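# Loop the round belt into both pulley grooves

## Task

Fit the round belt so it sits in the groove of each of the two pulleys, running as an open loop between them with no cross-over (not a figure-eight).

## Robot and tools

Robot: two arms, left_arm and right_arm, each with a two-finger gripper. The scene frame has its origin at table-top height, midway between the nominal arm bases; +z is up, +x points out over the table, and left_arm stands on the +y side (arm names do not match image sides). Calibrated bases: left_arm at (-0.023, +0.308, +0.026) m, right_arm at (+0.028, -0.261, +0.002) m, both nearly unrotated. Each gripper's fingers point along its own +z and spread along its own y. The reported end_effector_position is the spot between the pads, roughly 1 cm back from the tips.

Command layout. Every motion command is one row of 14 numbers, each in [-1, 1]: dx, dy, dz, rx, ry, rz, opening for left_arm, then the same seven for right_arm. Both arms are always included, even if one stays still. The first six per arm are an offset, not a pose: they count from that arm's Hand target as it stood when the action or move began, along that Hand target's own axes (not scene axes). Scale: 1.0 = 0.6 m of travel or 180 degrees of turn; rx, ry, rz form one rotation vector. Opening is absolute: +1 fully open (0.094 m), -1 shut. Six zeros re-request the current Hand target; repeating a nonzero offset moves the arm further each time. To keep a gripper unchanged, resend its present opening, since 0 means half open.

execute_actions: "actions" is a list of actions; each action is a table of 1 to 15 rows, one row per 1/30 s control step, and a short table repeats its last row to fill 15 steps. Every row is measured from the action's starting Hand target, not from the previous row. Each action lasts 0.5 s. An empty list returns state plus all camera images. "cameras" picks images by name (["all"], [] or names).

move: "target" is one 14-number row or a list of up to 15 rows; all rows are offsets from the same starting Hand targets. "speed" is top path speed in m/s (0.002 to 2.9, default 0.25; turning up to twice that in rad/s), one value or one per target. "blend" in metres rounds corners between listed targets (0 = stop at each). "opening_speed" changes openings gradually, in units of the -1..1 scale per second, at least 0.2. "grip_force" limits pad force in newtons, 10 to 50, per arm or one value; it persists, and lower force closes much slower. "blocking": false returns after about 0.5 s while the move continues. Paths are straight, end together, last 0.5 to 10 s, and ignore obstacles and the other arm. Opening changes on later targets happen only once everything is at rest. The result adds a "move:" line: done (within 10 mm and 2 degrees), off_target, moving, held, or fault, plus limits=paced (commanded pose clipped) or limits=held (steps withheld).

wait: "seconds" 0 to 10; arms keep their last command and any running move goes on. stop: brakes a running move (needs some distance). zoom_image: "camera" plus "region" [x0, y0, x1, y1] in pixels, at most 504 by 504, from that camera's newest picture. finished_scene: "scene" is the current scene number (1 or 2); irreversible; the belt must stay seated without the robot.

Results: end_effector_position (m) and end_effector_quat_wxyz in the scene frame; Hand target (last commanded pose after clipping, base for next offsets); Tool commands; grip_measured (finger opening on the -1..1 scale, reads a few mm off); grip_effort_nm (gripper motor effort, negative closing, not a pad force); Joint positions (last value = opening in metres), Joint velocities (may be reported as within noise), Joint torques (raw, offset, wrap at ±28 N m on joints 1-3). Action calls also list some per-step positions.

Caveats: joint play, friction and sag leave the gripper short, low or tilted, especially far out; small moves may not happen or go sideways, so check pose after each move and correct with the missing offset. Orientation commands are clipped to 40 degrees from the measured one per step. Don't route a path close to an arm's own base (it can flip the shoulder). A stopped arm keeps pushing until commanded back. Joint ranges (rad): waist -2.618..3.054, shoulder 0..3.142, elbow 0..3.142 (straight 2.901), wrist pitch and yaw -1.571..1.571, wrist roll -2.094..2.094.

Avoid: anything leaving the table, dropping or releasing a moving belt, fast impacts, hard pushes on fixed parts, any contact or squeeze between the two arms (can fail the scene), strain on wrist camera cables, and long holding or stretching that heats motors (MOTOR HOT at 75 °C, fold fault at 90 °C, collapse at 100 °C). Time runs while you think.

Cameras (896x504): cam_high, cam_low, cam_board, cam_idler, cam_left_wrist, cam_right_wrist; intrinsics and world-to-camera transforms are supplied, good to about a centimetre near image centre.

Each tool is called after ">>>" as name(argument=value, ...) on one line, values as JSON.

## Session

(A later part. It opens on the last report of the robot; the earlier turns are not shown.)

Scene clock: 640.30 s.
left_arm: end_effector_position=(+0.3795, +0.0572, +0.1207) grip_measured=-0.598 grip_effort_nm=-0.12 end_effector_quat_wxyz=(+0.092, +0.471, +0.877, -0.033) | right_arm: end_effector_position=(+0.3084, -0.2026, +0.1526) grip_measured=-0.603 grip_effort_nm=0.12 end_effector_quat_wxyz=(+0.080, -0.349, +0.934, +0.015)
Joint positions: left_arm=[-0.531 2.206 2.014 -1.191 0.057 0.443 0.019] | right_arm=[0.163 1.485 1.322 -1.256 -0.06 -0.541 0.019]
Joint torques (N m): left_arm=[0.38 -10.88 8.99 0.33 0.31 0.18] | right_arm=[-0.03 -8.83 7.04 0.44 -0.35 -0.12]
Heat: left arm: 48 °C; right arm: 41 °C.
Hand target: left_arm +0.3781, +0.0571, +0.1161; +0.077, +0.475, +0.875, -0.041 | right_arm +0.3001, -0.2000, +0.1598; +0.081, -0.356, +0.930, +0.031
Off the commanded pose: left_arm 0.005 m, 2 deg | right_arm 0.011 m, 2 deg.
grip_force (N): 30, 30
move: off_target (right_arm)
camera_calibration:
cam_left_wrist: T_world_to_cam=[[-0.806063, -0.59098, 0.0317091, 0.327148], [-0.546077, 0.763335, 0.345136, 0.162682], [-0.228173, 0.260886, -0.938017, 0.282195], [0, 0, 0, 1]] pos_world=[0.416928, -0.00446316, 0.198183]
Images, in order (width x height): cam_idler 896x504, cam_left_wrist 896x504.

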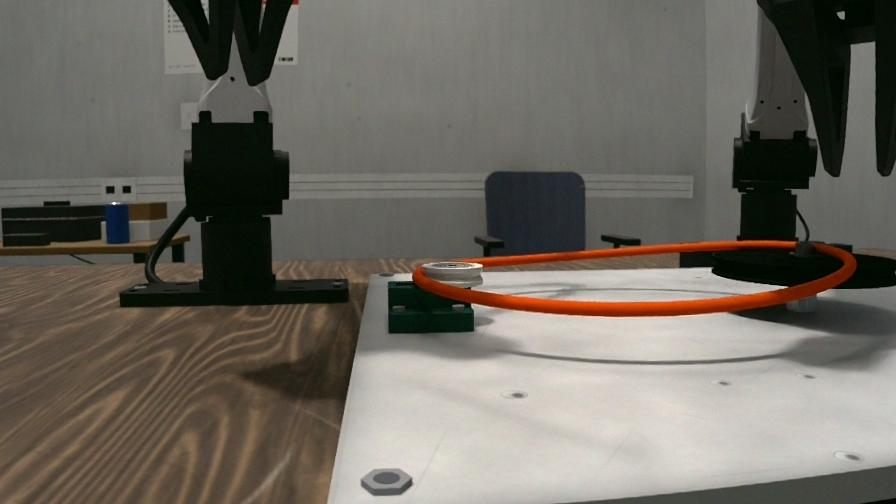

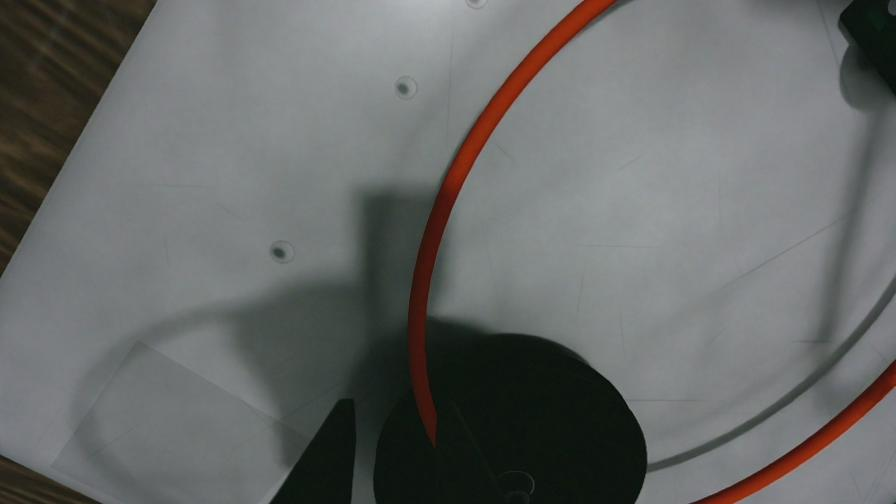

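>>> move(target=[0.0213, -0.0102, 0.0535, 0, 0, 0, -0.6, 0, 0, 0, 0, 0, 0, -0.6], cameras=["cam_idler", "cam_left_wrist"], speed=0.08)

>>> zoom_image(camera="cam_left_wrist", region=[240, 160, 600, 460])

>>> zoom_image(camera="cam_idler", region=[720, 150, 896, 320])

Scene clock: 661.67 s.
left_arm: end_effector_position=(+0.3654, +0.0657, +0.0814) grip_measured=-0.598 grip_effort_nm=-0.12 end_effector_quat_wxyz=(+0.060, +0.471, +0.879, -0.031) | right_arm: end_effector_position=(+0.3084, -0.2026, +0.1526) grip_measured=-0.603 grip_effort_nm=0.12 end_effector_quat_wxyz=(+0.080, -0.349, +0.934, +0.015)
Joint positions: left_arm=[-0.531 2.206 1.867 -1.109 0.057 0.443 0.019] | right_arm=[0.163 1.485 1.322 -1.256 -0.06 -0.541 0.019]
Joint torques (N m): left_arm=[-0.35 -13.63 5.45 0.93 0.31 0.2] | right_arm=[-0.03 -8.83 7.05 0.43 -0.35 -0.12]
Heat: left arm: 50 °C; right arm: 41 °C.
Hand target: left_arm +0.3691, +0.0596, +0.0822; +0.077, +0.475, +0.875, -0.041 | right_arm +0.3001, -0.2000, +0.1598; +0.081, -0.356, +0.930, +0.031
Off the commanded pose: left_arm 0.007 m, 2 deg | right_arm 0.011 m, 2 deg.
grip_force (N): 30, 30
move: off_target (right_arm)
camera_calibration:
cam_left_wrist: T_world_to_cam=[[-0.803615, -0.592459, 0.0565286, 0.319166], [-0.525756, 0.751214, 0.399071, 0.151037], [-0.278899, 0.290979, -0.915176, 0.254569], [0, 0, 0, 1]] pos_world=[0.406894, 0.00155732, 0.154659]
Images, in order (width x height): cam_idler 896x504, cam_left_wrist 896x504.

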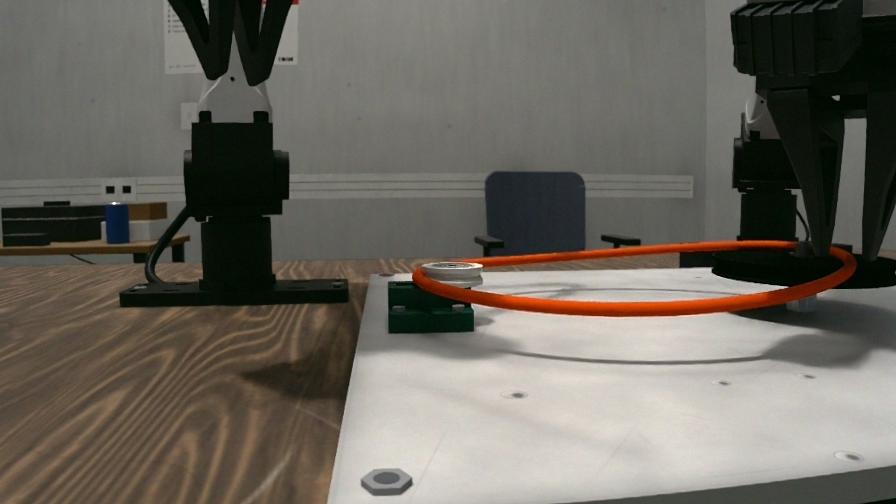

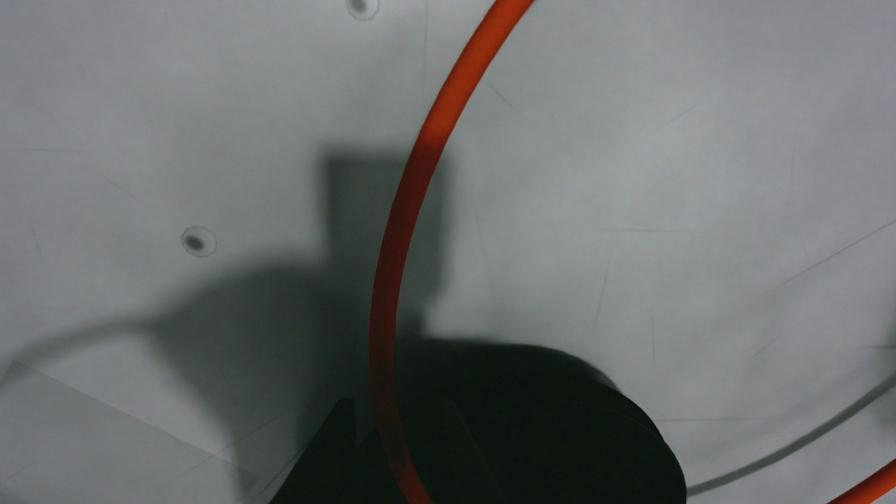

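Scaled by 1.400 from the camera's 896x504 image, which has a finer 1280x720 frame.

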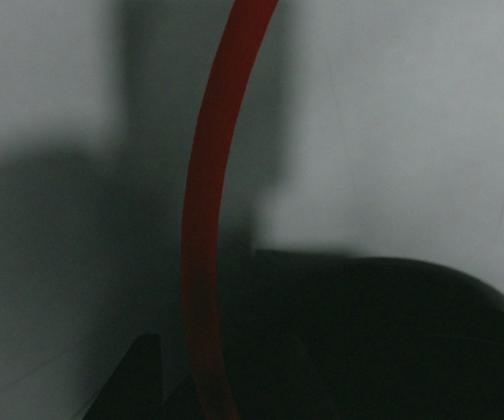

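Scaled by 2.864 from the camera's 896x504 image, which has a finer 1280x720 frame.

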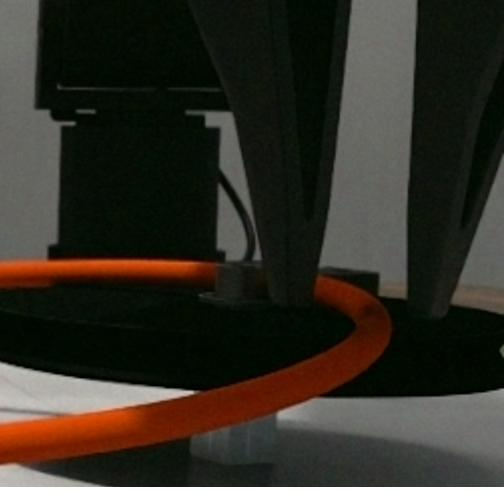

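>>> move(target=[-0.016, 0.0073, 0.0012, 0, 0, 0, -0.7, 0, 0, 0, 0, 0, 0, -0.6], cameras=["cam_idler", "cam_left_wrist"], speed=0.08)

>>> zoom_image(camera="cam_left_wrist", region=[240, 160, 600, 460])

>>> zoom_image(camera="cam_idler", region=[720, 150, 896, 320])

Scene clock: 684.23 s.
left_arm: end_effector_position=(+0.3727, +0.0613, +0.0863) grip_measured=-0.698 grip_effort_nm=-0.12 end_effector_quat_wxyz=(+0.072, +0.471, +0.879, -0.032) | right_arm: end_effector_position=(+0.3084, -0.2026, +0.1526) grip_measured=-0.603 grip_effort_nm=0.12 end_effector_quat_wxyz=(+0.080, -0.349, +0.934, +0.015)
Joint positions: left_arm=[-0.531 2.217 1.902 -1.109 0.057 0.443 0.014] | right_arm=[0.163 1.485 1.322 -1.256 -0.06 -0.541 0.019]
Joint torques (N m): left_arm=[-0.57 -10.92 8.88 0.71 0.29 0.16] | right_arm=[-0.03 -8.84 7.04 0.44 -0.35 -0.12]
Heat: left arm: 56 °C; right arm: 40 °C.
Hand target: left_arm +0.3780, +0.0540, +0.0831; +0.077, +0.475, +0.875, -0.041 | right_arm +0.3001, -0.2000, +0.1598; +0.081, -0.356, +0.930, +0.031
Off the commanded pose: left_arm 0.010 m, 1 deg | right_arm 0.011 m, 2 deg.
grip_force (N): 30, 30
move: off_target (right_arm)
camera_calibration:
cam_left_wrist: T_world_to_cam=[[-0.804667, -0.59183, 0.047409, 0.323301], [-0.533545, 0.755825, 0.379551, 0.160538], [-0.260463, 0.280117, -0.923955, 0.25686], [0, 0, 0, 1]] pos_world=[0.412707, -0.00195022, 0.161067]
Images, in order (width x height): cam_idler 896x504, cam_left_wrist 896x504.

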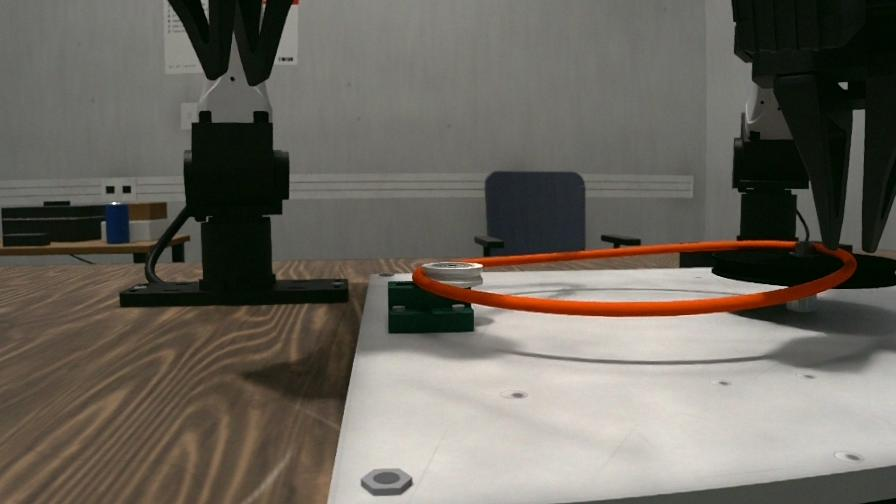

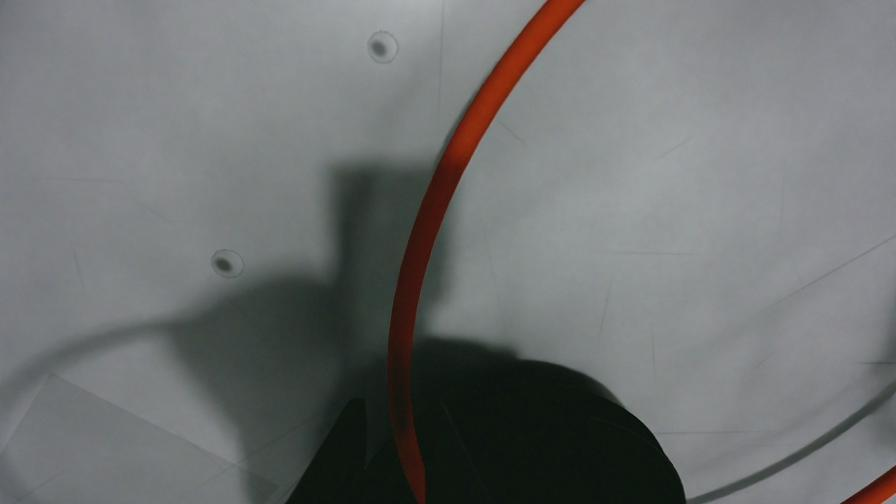

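Scaled by 1.400 from the camera's 896x504 image, which has a finer 1280x720 frame.

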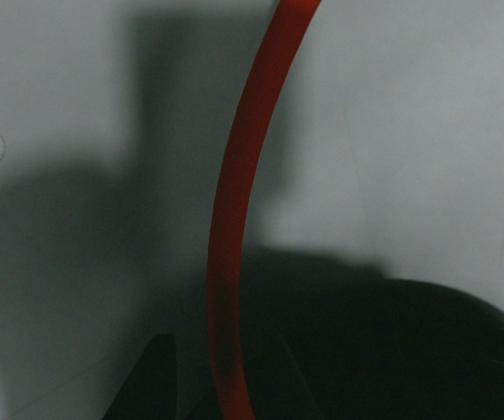

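Scaled by 2.864 from the camera's 896x504 image, which has a finer 1280x720 frame.

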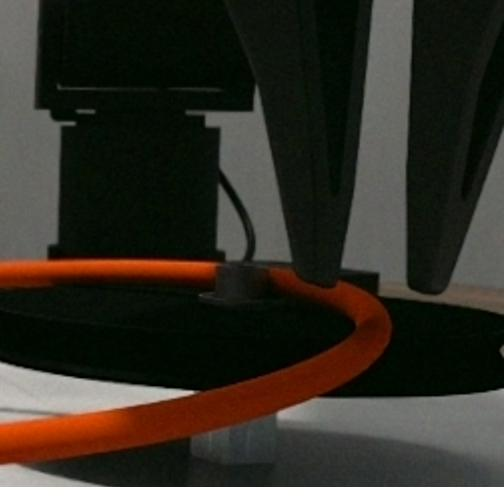

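>>> move(target=[-0.0018, 0.0015, 0.029, 0, 0, 0, -0.7, 0, 0, 0, 0, 0, 0, -0.6], cameras=["cam_idler", "cam_left_wrist"], speed=0.08)

>>> zoom_image(camera="cam_left_wrist", region=[240, 160, 600, 460])

>>> zoom_image(camera="cam_idler", region=[720, 150, 896, 320])

Scene clock: 704.67 s.
left_arm: end_effector_position=(+0.3752, +0.0598, +0.0750) grip_measured=-0.698 grip_effort_nm=-0.12 end_effector_quat_wxyz=(+0.068, +0.471, +0.879, -0.031) | right_arm: end_effector_position=(+0.3084, -0.2026, +0.1526) grip_measured=-0.603 grip_effort_nm=0.12 end_effector_quat_wxyz=(+0.080, -0.349, +0.934, +0.015)
Joint positions: left_arm=[-0.531 2.244 1.902 -1.09 0.057 0.443 0.014] | right_arm=[0.163 1.485 1.322 -1.256 -0.06 -0.541 0.019]
Joint torques (N m): left_arm=[-0.47 -10.92 6.8 0.97 0.29 0.12] | right_arm=[-0.03 -8.83 7.04 0.43 -0.35 -0.12]
Heat: left arm: 55 °C; right arm: 40 °C.
Hand target: left_arm +0.3810, +0.0510, +0.0663; +0.077, +0.475, +0.875, -0.041 | right_arm +0.3001, -0.2000, +0.1598; +0.081, -0.356, +0.930, +0.031
Off the commanded pose: left_arm 0.014 m, 2 deg | right_arm 0.011 m, 2 deg.
grip_force (N): 30, 30
move: off_target (left_arm, right_arm)
camera_calibration:
cam_left_wrist: T_world_to_cam=[[-0.804356, -0.591982, 0.0506827, 0.32461], [-0.530748, 0.754249, 0.386543, 0.165891], [-0.267054, 0.284018, -0.920878, 0.249588], [0, 0, 0, 1]] pos_world=[0.415802, -0.0038476, 0.149264]
Images, in order (width x height): cam_idler 896x504, cam_left_wrist 896x504.

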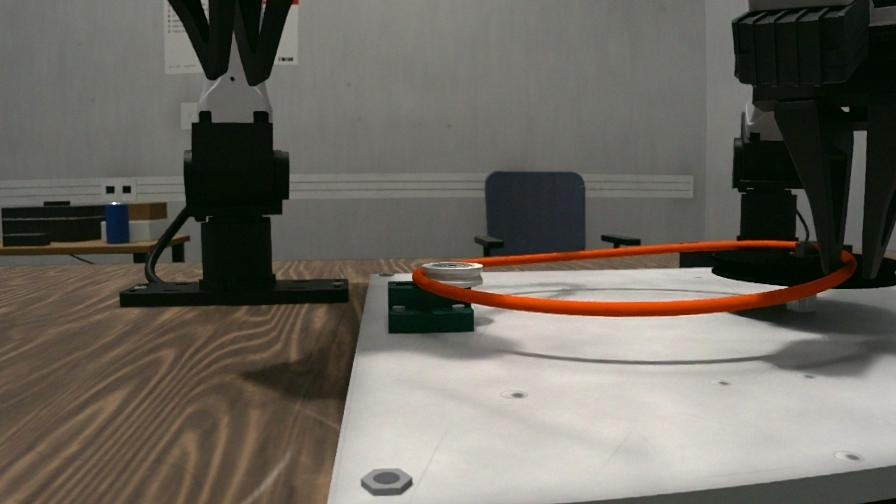

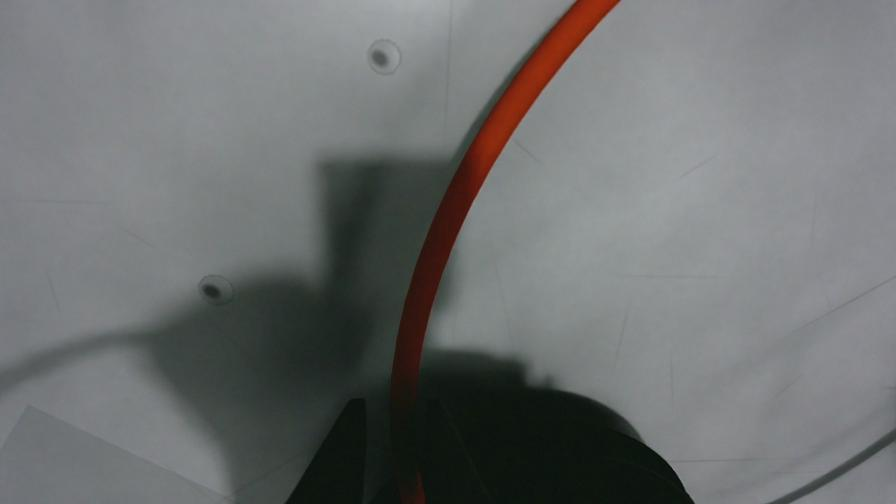

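Scaled by 1.400 from the camera's 896x504 image, which has a finer 1280x720 frame.

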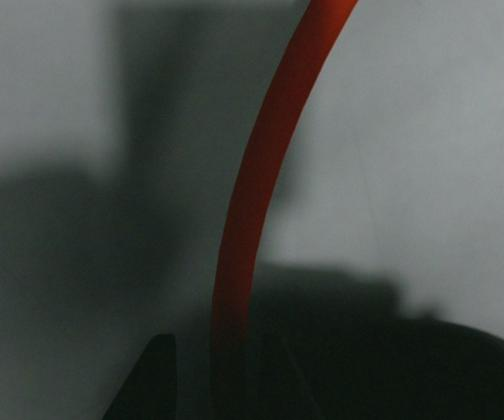

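Scaled by 2.864 from the camera's 896x504 image, which has a finer 1280x720 frame.

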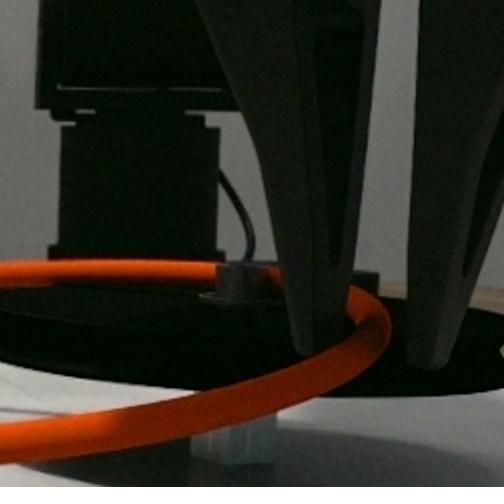

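>>> move(target=[0, -0.002, 0.009, 0, 0, 0, -0.7, 0, 0, 0, 0, 0, 0, -0.6], cameras=["cam_idler", "cam_left_wrist"], speed=0.08)

>>> zoom_image(camera="cam_left_wrist", region=[240, 160, 600, 460])

>>> zoom_image(camera="cam_idler", region=[720, 150, 896, 320])

Scene clock: 713.73 s.
left_arm: end_effector_position=(+0.3788, +0.0577, +0.0756) grip_measured=-0.698 grip_effort_nm=-0.12 end_effector_quat_wxyz=(+0.076, +0.471, +0.878, -0.032) | right_arm: end_effector_position=(+0.3084, -0.2026, +0.1526) grip_measured=-0.603 grip_effort_nm=0.12 end_effector_quat_wxyz=(+0.080, -0.349, +0.934, +0.015)
Joint positions: left_arm=[-0.531 2.244 1.902 -1.073 0.057 0.443 0.014] | right_arm=[0.163 1.485 1.322 -1.256 -0.06 -0.541 0.019]
Joint torques (N m): left_arm=[-0.62 -10.63 5.65 1.01 0.33 0.1] | right_arm=[-0.02 -8.83 7.04 0.44 -0.35 -0.12]
Heat: left arm: 54 °C; right arm: 40 °C.
Hand target: left_arm +0.3805, +0.0496, +0.0609; +0.077, +0.475, +0.875, -0.041 | right_arm +0.3001, -0.2000, +0.1598; +0.081, -0.356, +0.930, +0.031
Off the commanded pose: left_arm 0.017 m, 1 deg | right_arm 0.011 m, 2 deg.
grip_force (N): 30, 30
move: off_target (left_arm, right_arm)
camera_calibration:
cam_left_wrist: T_world_to_cam=[[-0.805022, -0.5916, 0.0441402, 0.326898], [-0.53627, 0.757508, 0.372284, 0.172049], [-0.25368, 0.276026, -0.927068, 0.247502], [0, 0, 0, 1]] pos_world=[0.418211, -0.00525304, 0.150971]
Images, in order (width x height): cam_idler 896x504, cam_left_wrist 896x504.

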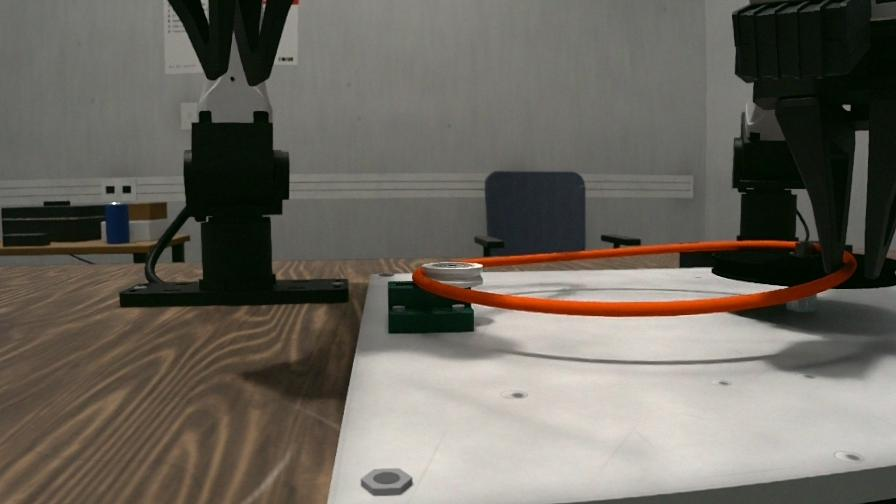

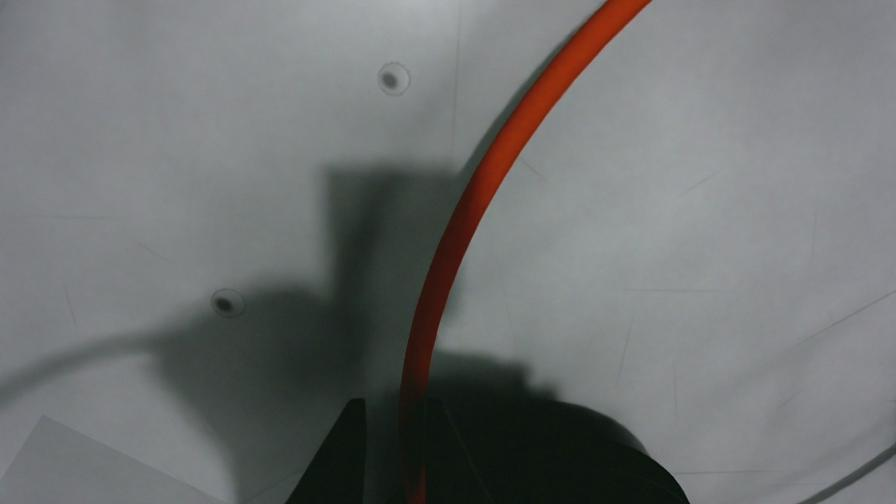

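Scaled by 1.400 from the camera's 896x504 image, which has a finer 1280x720 frame.

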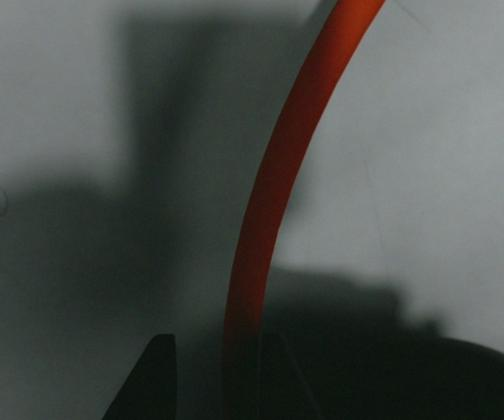

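Scaled by 2.864 from the camera's 896x504 image, which has a finer 1280x720 frame.

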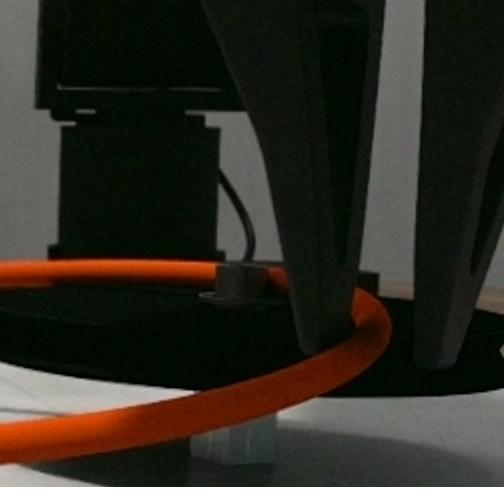

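>>> move(target=[0, -0.006, 0.012, 0, 0, 0, -0.7, 0, 0, 0, 0, 0, 0, -0.6], cameras=["cam_idler", "cam_left_wrist"], speed=0.08)

>>> zoom_image(camera="cam_left_wrist", region=[240, 160, 600, 460])

>>> zoom_image(camera="cam_idler", region=[720, 150, 896, 320])

Scene clock: 724.73 s.
left_arm: end_effector_position=(+0.3772, +0.0534, +0.0681) grip_measured=-0.698 grip_effort_nm=-0.12 end_effector_quat_wxyz=(+0.077, +0.475, +0.876, -0.032) | right_arm: end_effector_position=(+0.3084, -0.2026, +0.1526) grip_measured=-0.603 grip_effort_nm=0.12 end_effector_quat_wxyz=(+0.080, -0.349, +0.934, +0.015)
Joint positions: left_arm=[-0.54 2.25 1.882 -1.046 0.057 0.443 0.014] | right_arm=[0.163 1.485 1.322 -1.256 -0.06 -0.541 0.019]
Joint torques (N m): left_arm=[-0.51 -10.95 5.31 1.03 0.32 0.07] | right_arm=[-0.03 -8.83 7.04 0.43 -0.35 -0.12]
Heat: left arm: 54 °C; right arm: 40 °C.
Hand target: left_arm +0.3782, +0.0465, +0.0538; +0.077, +0.475, +0.875, -0.041 | right_arm +0.3001, -0.2000, +0.1598; +0.081, -0.356, +0.930, +0.031
Off the commanded pose: left_arm 0.016 m, 1 deg | right_arm 0.011 m, 2 deg.
grip_force (N): 30, 30
move: off_target (left_arm, right_arm)
camera_calibration:
cam_left_wrist: T_world_to_cam=[[-0.810712, -0.58383, 0.0434679, 0.325186], [-0.529552, 0.762948, 0.370789, 0.174501], [-0.249641, 0.277584, -0.927699, 0.239851], [0, 0, 0, 1]] pos_world=[0.415916, -0.00986044, 0.143671]
Images, in order (width x height): cam_idler 896x504, cam_left_wrist 896x504.

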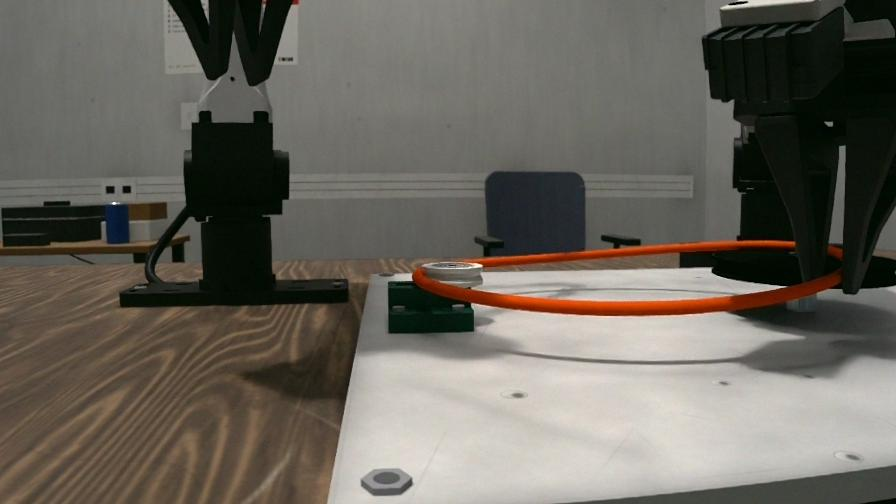

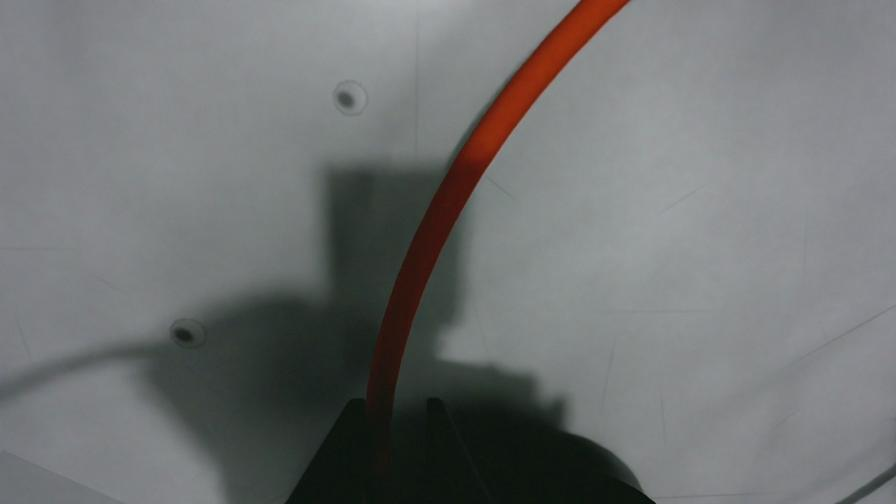

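Scaled by 1.400 from the camera's 896x504 image, which has a finer 1280x720 frame.

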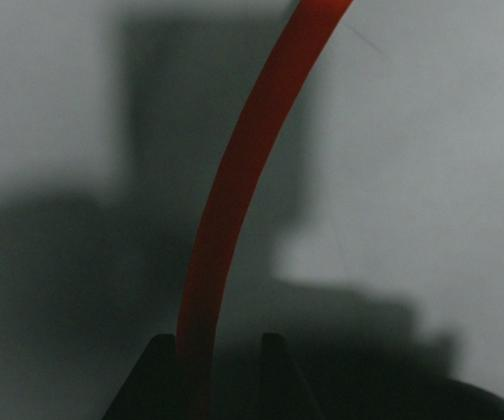

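Scaled by 2.864 from the camera's 896x504 image, which has a finer 1280x720 frame.

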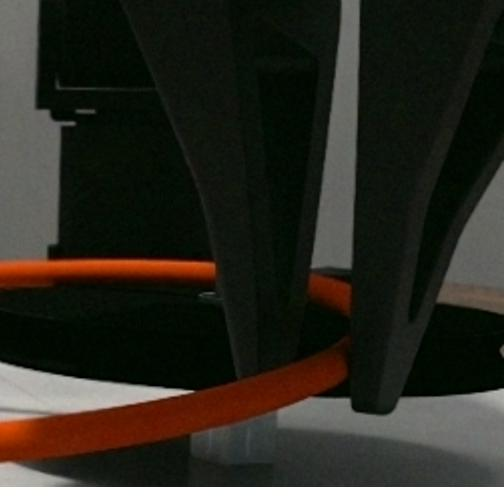

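>>> move(target=[0, 0, 0, 0, 0, 0, -0.96, 0, 0, 0, 0, 0, 0, -0.6], cameras=["cam_idler", "cam_left_wrist", "cam_board"], grip_force=[38, 30])

>>> zoom_image(camera="cam_left_wrist", region=[240, 160, 600, 460])

>>> zoom_image(camera="cam_idler", region=[720, 150, 896, 320])

Scene clock: 733.80 s.
left_arm: end_effector_position=(+0.3778, +0.0530, +0.0682) grip_measured=-0.900 grip_effort_nm=-0.81 end_effector_quat_wxyz=(+0.078, +0.475, +0.876, -0.032) | right_arm: end_effector_position=(+0.3084, -0.2026, +0.1526) grip_measured=-0.603 grip_effort_nm=0.12 end_effector_quat_wxyz=(+0.080, -0.349, +0.934, +0.015)
Joint positions: left_arm=[-0.54 2.25 1.882 -1.043 0.057 0.443 0.005] | right_arm=[0.163 1.485 1.322 -1.256 -0.06 -0.541 0.019]
Joint torques (N m): left_arm=[-0.72 -10.76 5.45 1.03 0.27 -0.04] | right_arm=[-0.02 -8.83 7.04 0.43 -0.35 -0.12]
Heat: left arm: 54 °C; right arm: 40 °C.
Hand target: left_arm +0.3782, +0.0465, +0.0538; +0.077, +0.475, +0.875, -0.041 | right_arm +0.3001, -0.2000, +0.1598; +0.081, -0.356, +0.930, +0.031
Off the commanded pose: left_arm 0.016 m, 1 deg | right_arm 0.011 m, 2 deg.
grip_force (N): 38, 30
move: off_target (left_arm, right_arm)
camera_calibration:
cam_left_wrist: T_world_to_cam=[[-0.810797, -0.583797, 0.0423061, 0.325526], [-0.530535, 0.763509, 0.368221, 0.175616], [-0.247268, 0.276108, -0.928775, 0.239466], [0, 0, 0, 1]] pos_world=[0.416318, -0.0101614, 0.143972]
Images, in order (width x height): cam_board 896x504, cam_idler 896x504, cam_left_wrist 896x504.

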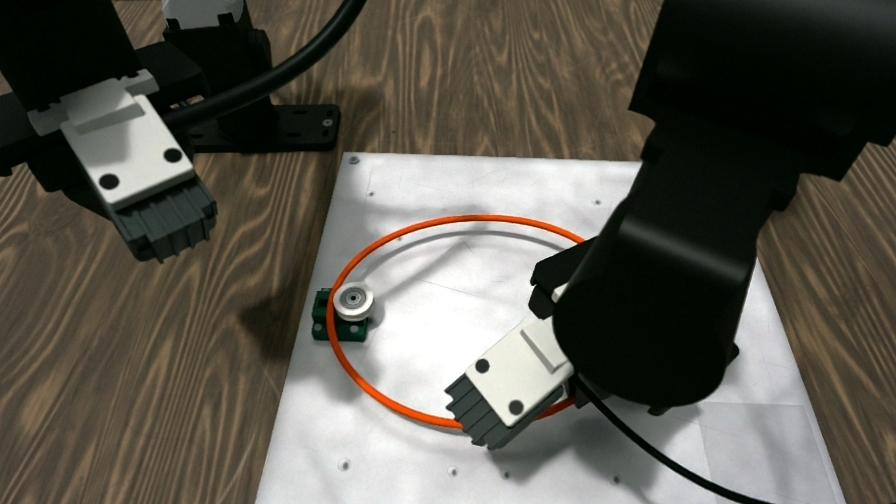

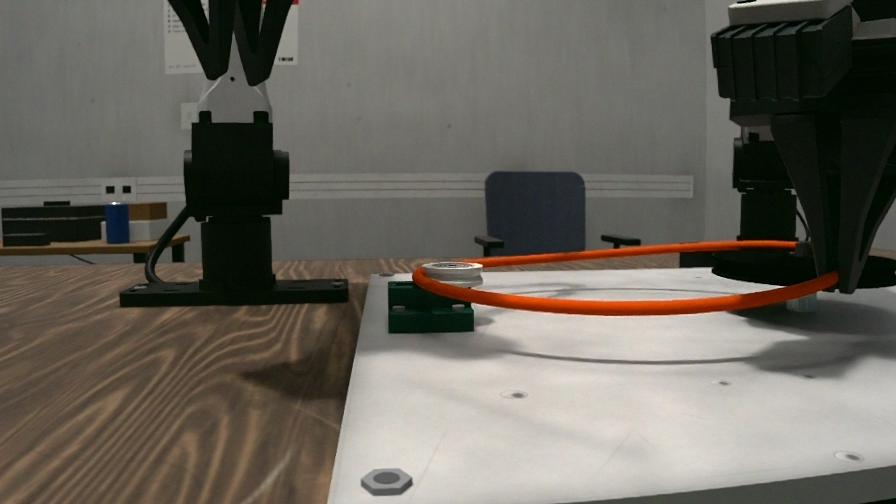

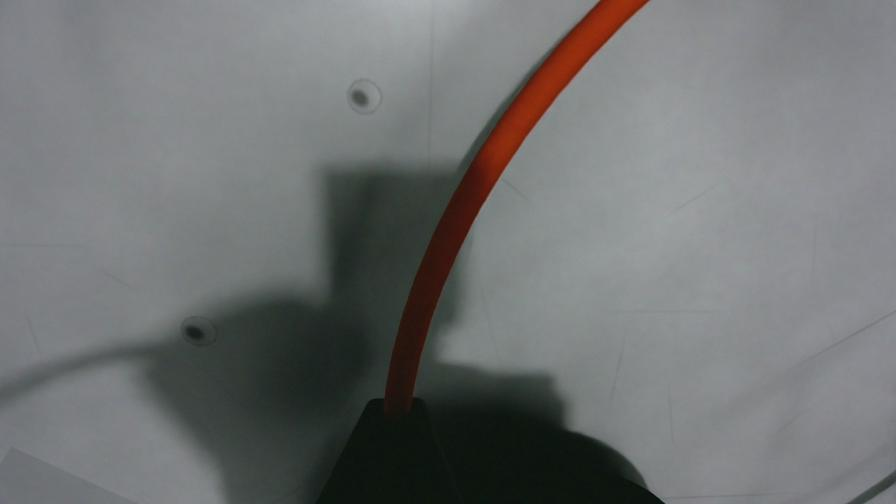

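Scaled by 1.400 from the camera's 896x504 image, which has a finer 1280x720 frame.

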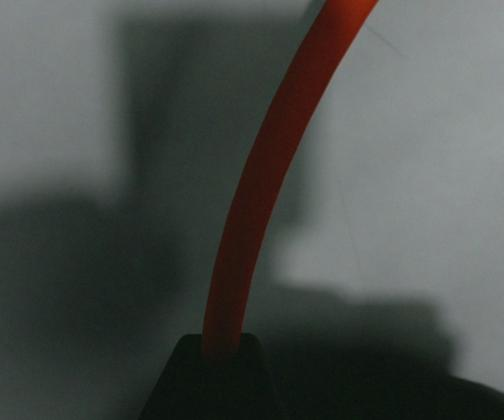

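Scaled by 2.864 from the camera's 896x504 image, which has a finer 1280x720 frame.

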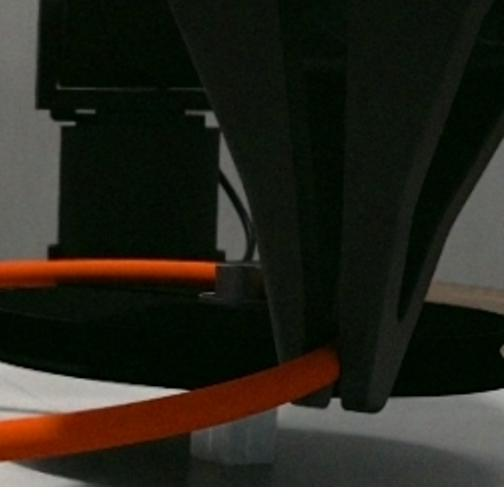

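>>> move(target=[0.0387, 0.0148, -0.017, 0.0116, 0, 0.0655, -0.96, 0, 0, 0, 0, 0, 0, -0.6], cameras=["cam_idler", "cam_left_wrist", "cam_board", "cam_high"], speed=0.06)

>>> zoom_image(camera="cam_left_wrist", region=[240, 160, 600, 460])

>>> zoom_image(camera="cam_idler", region=[640, 150, 896, 320])

Scene clock: 808.53 s.
left_arm: end_effector_position=(+0.3778, +0.0738, +0.0525) grip_measured=-0.900 grip_effort_nm=-0.81 end_effector_quat_wxyz=(+0.066, +0.559, +0.826, -0.034) | right_arm: end_effector_position=(+0.3084, -0.2026, +0.1526) grip_measured=-0.603 grip_effort_nm=0.12 end_effector_quat_wxyz=(+0.080, -0.349, +0.934, +0.015)
Joint positions: left_arm=[-0.493 2.25 1.822 -1.018 0.081 0.687 0.005] | right_arm=[0.163 1.485 1.322 -1.256 -0.06 -0.541 0.019]
Joint torques (N m): left_arm=[0.13 -15.94 4.68 0.57 0.45 0.18] | right_arm=[-0.03 -8.83 7.04 0.43 -0.35 -0.12]
Heat: left arm: 58 °C; right arm: 40 °C.
Hand target: left_arm +0.3722, +0.0720, +0.0598; +0.072, +0.564, +0.821, -0.049 | right_arm +0.3001, -0.2000, +0.1598; +0.081, -0.356, +0.930, +0.031
Off the commanded pose: left_arm 0.009 m, 2 deg | right_arm 0.011 m, 2 deg.
grip_force (N): 38, 30
move: off_target (right_arm)
camera_calibration:
cam_left_wrist: T_world_to_cam=[[-0.909045, -0.414548, 0.0422793, 0.362996], [-0.367534, 0.845463, 0.387441, 0.0969104], [-0.196359, 0.336663, -0.920924, 0.194984], [0, 0, 0, 1]] pos_world=[0.403885, 0.00290141, 0.126671]
Images, in order (width x height): cam_high 896x504, cam_board 896x504, cam_idler 896x504, cam_left_wrist 896x504.

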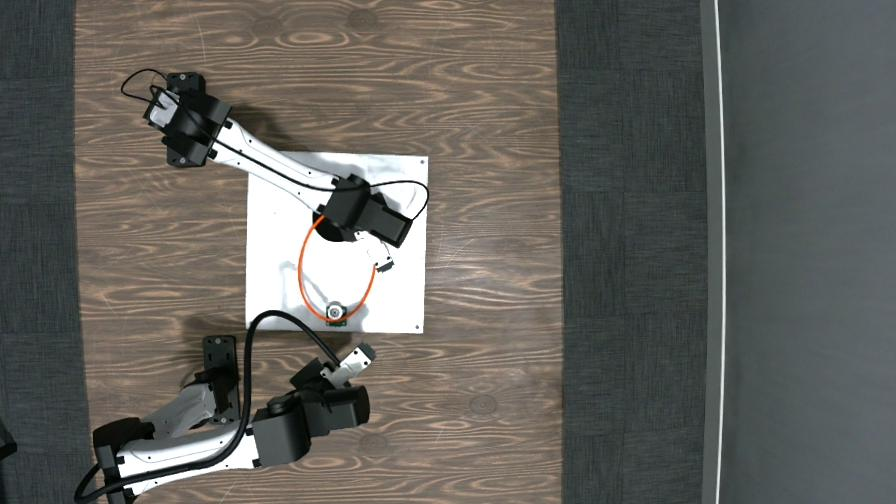

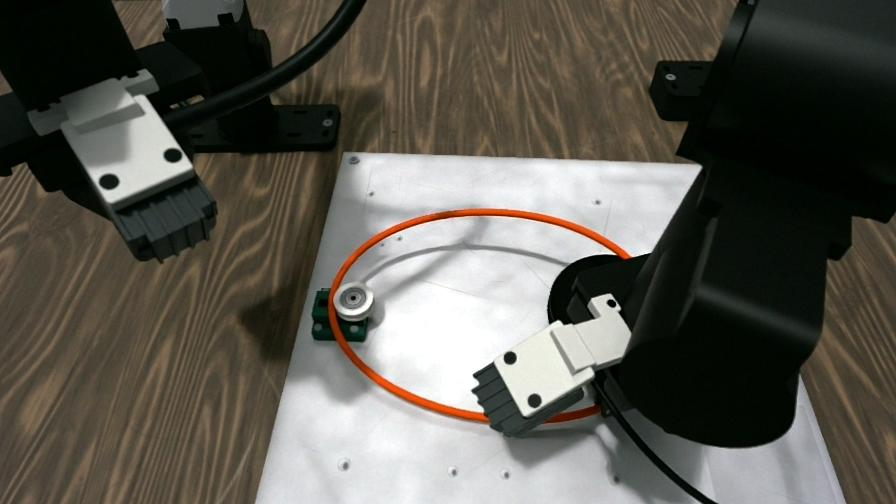

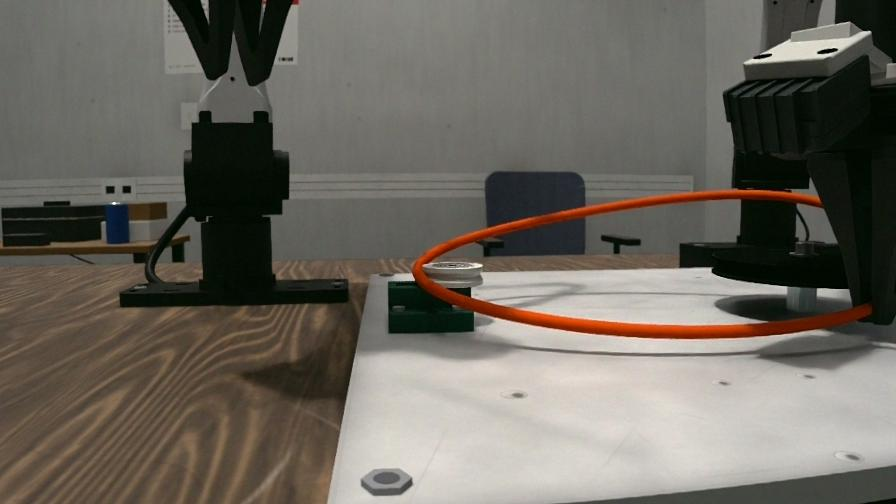

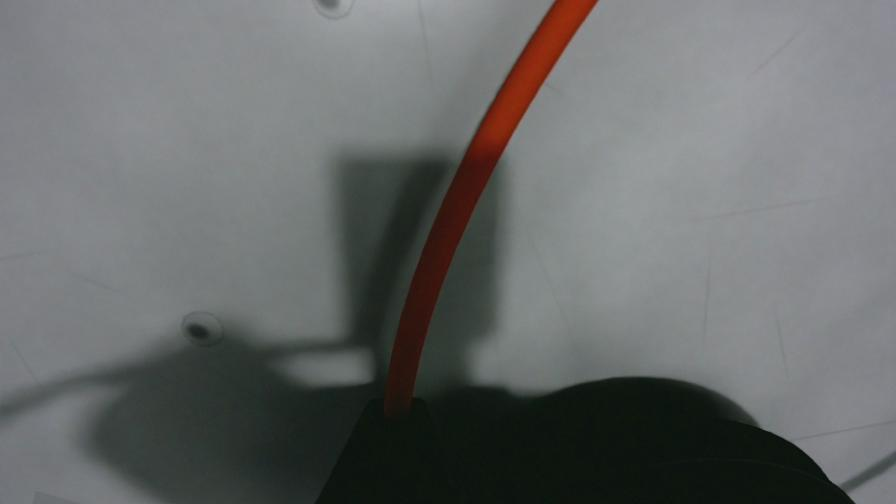

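Scaled by 1.400 from the camera's 896x504 image, which has a finer 1280x720 frame.

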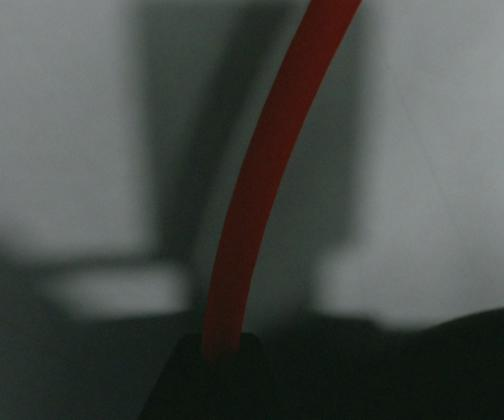

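Scaled by 1.969 from the camera's 896x504 image, which has a finer 1280x720 frame.

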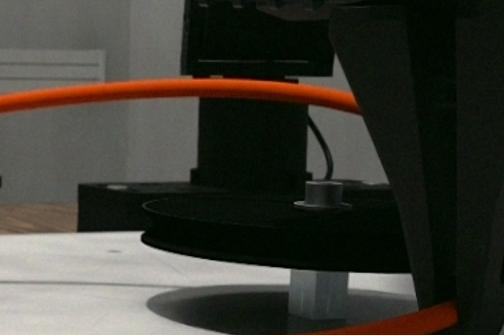

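>>> move(target=[0.034, 0.0065, -0.0398, 0.0145, 0, 0.082, -0.96, 0, 0, 0, 0, 0, 0, -0.6], cameras=["cam_idler", "cam_left_wrist", "cam_board", "cam_high"], speed=0.06)

>>> zoom_image(camera="cam_idler", region=[640, 150, 896, 320])

Scene clock: 826.63 s.
left_arm: end_effector_position=(+0.3727, +0.0909, +0.0621) grip_measured=-0.900 grip_effort_nm=-0.82 end_effector_quat_wxyz=(+0.060, +0.659, +0.748, -0.055) | right_arm: end_effector_position=(+0.3084, -0.2026, +0.1526) grip_measured=-0.603 grip_effort_nm=0.12 end_effector_quat_wxyz=(+0.080, -0.349, +0.934, +0.015)
Joint positions: left_arm=[-0.444 2.227 1.822 -1.079 0.138 0.989 0.005] | right_arm=[0.163 1.485 1.322 -1.256 -0.06 -0.541 0.019]
Joint torques (N m): left_arm=[0.29 -16.9 5.71 0.14 0.29 0.27] | right_arm=[-0.05 -8.83 7.04 0.43 -0.35 -0.12]
Heat: left arm: 66 °C; right arm: 40 °C.
Hand target: left_arm +0.3671, +0.0961, +0.0797; +0.065, +0.666, +0.741, -0.058 | right_arm +0.3001, -0.2000, +0.1598; +0.081, -0.356, +0.930, +0.031
Off the commanded pose: left_arm 0.019 m, 1 deg | right_arm 0.011 m, 2 deg.
grip_force (N): 38, 30
move: off_target (left_arm, right_arm)
camera_calibration:
cam_left_wrist: T_world_to_cam=[[-0.983307, -0.170868, 0.0625339, 0.369265], [-0.135631, 0.917429, 0.374071, -0.0152789], [-0.121287, 0.359345, -0.925289, 0.167333], [0, 0, 0, 1]] pos_world=[0.381324, 0.0169827, 0.137455]
Images, in order (width x height): cam_high 896x504, cam_board 896x504, cam_idler 896x504, cam_left_wrist 896x504.

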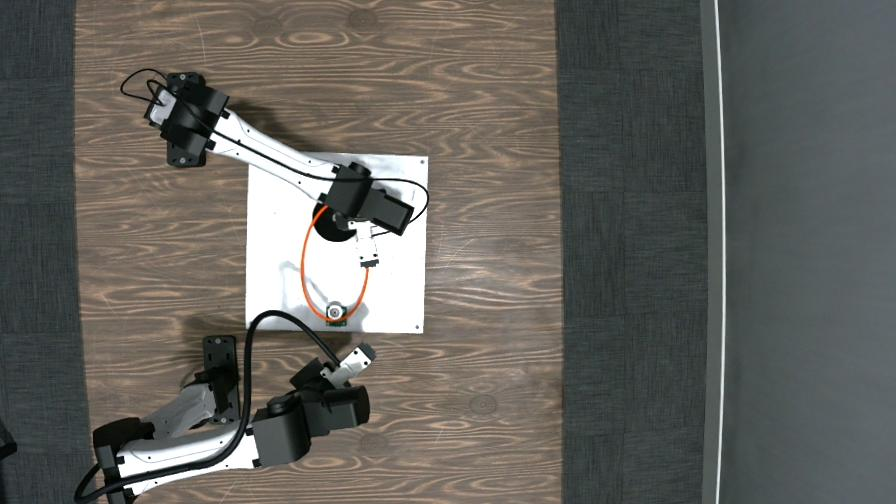

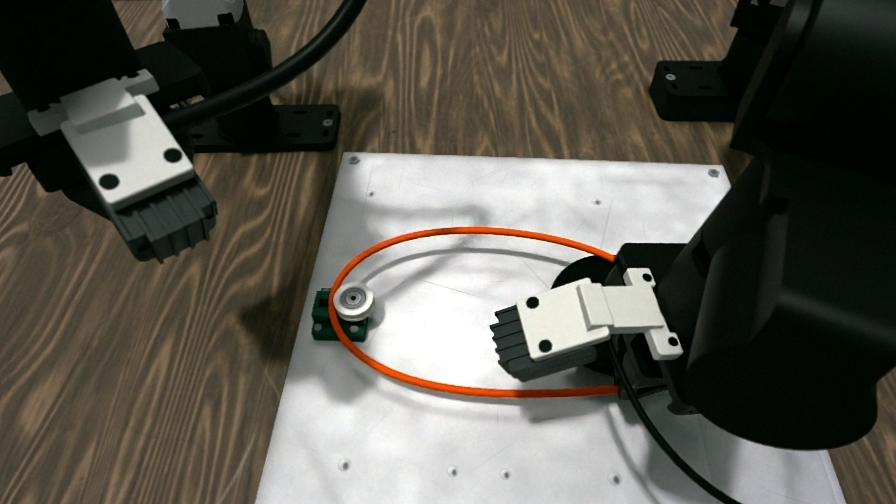

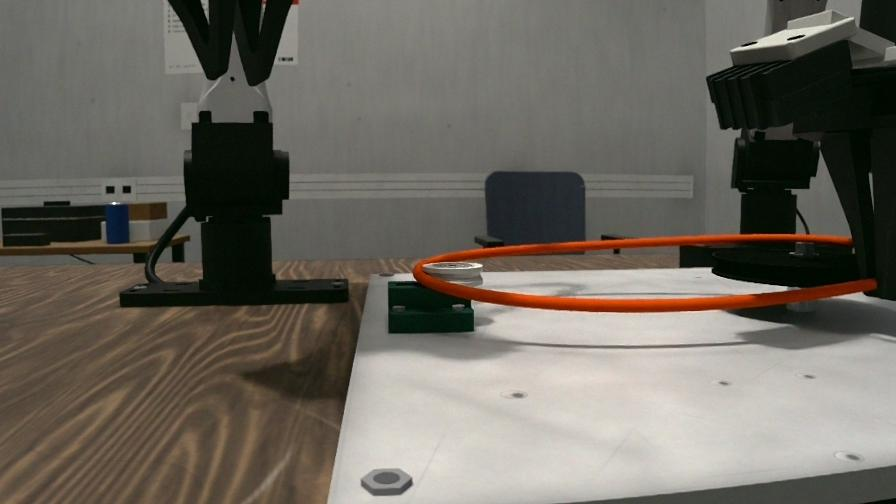

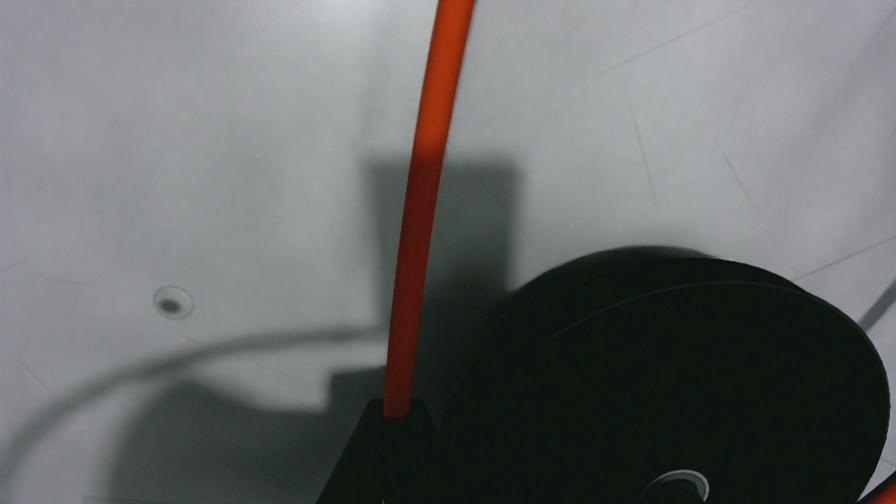

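Scaled by 1.969 from the camera's 896x504 image, which has a finer 1280x720 frame.

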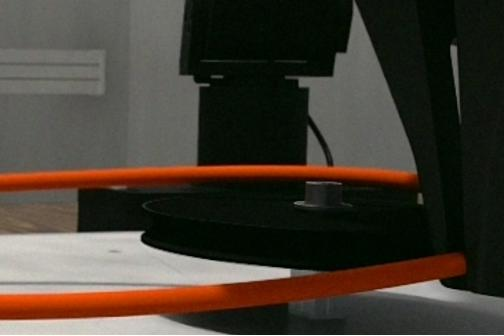

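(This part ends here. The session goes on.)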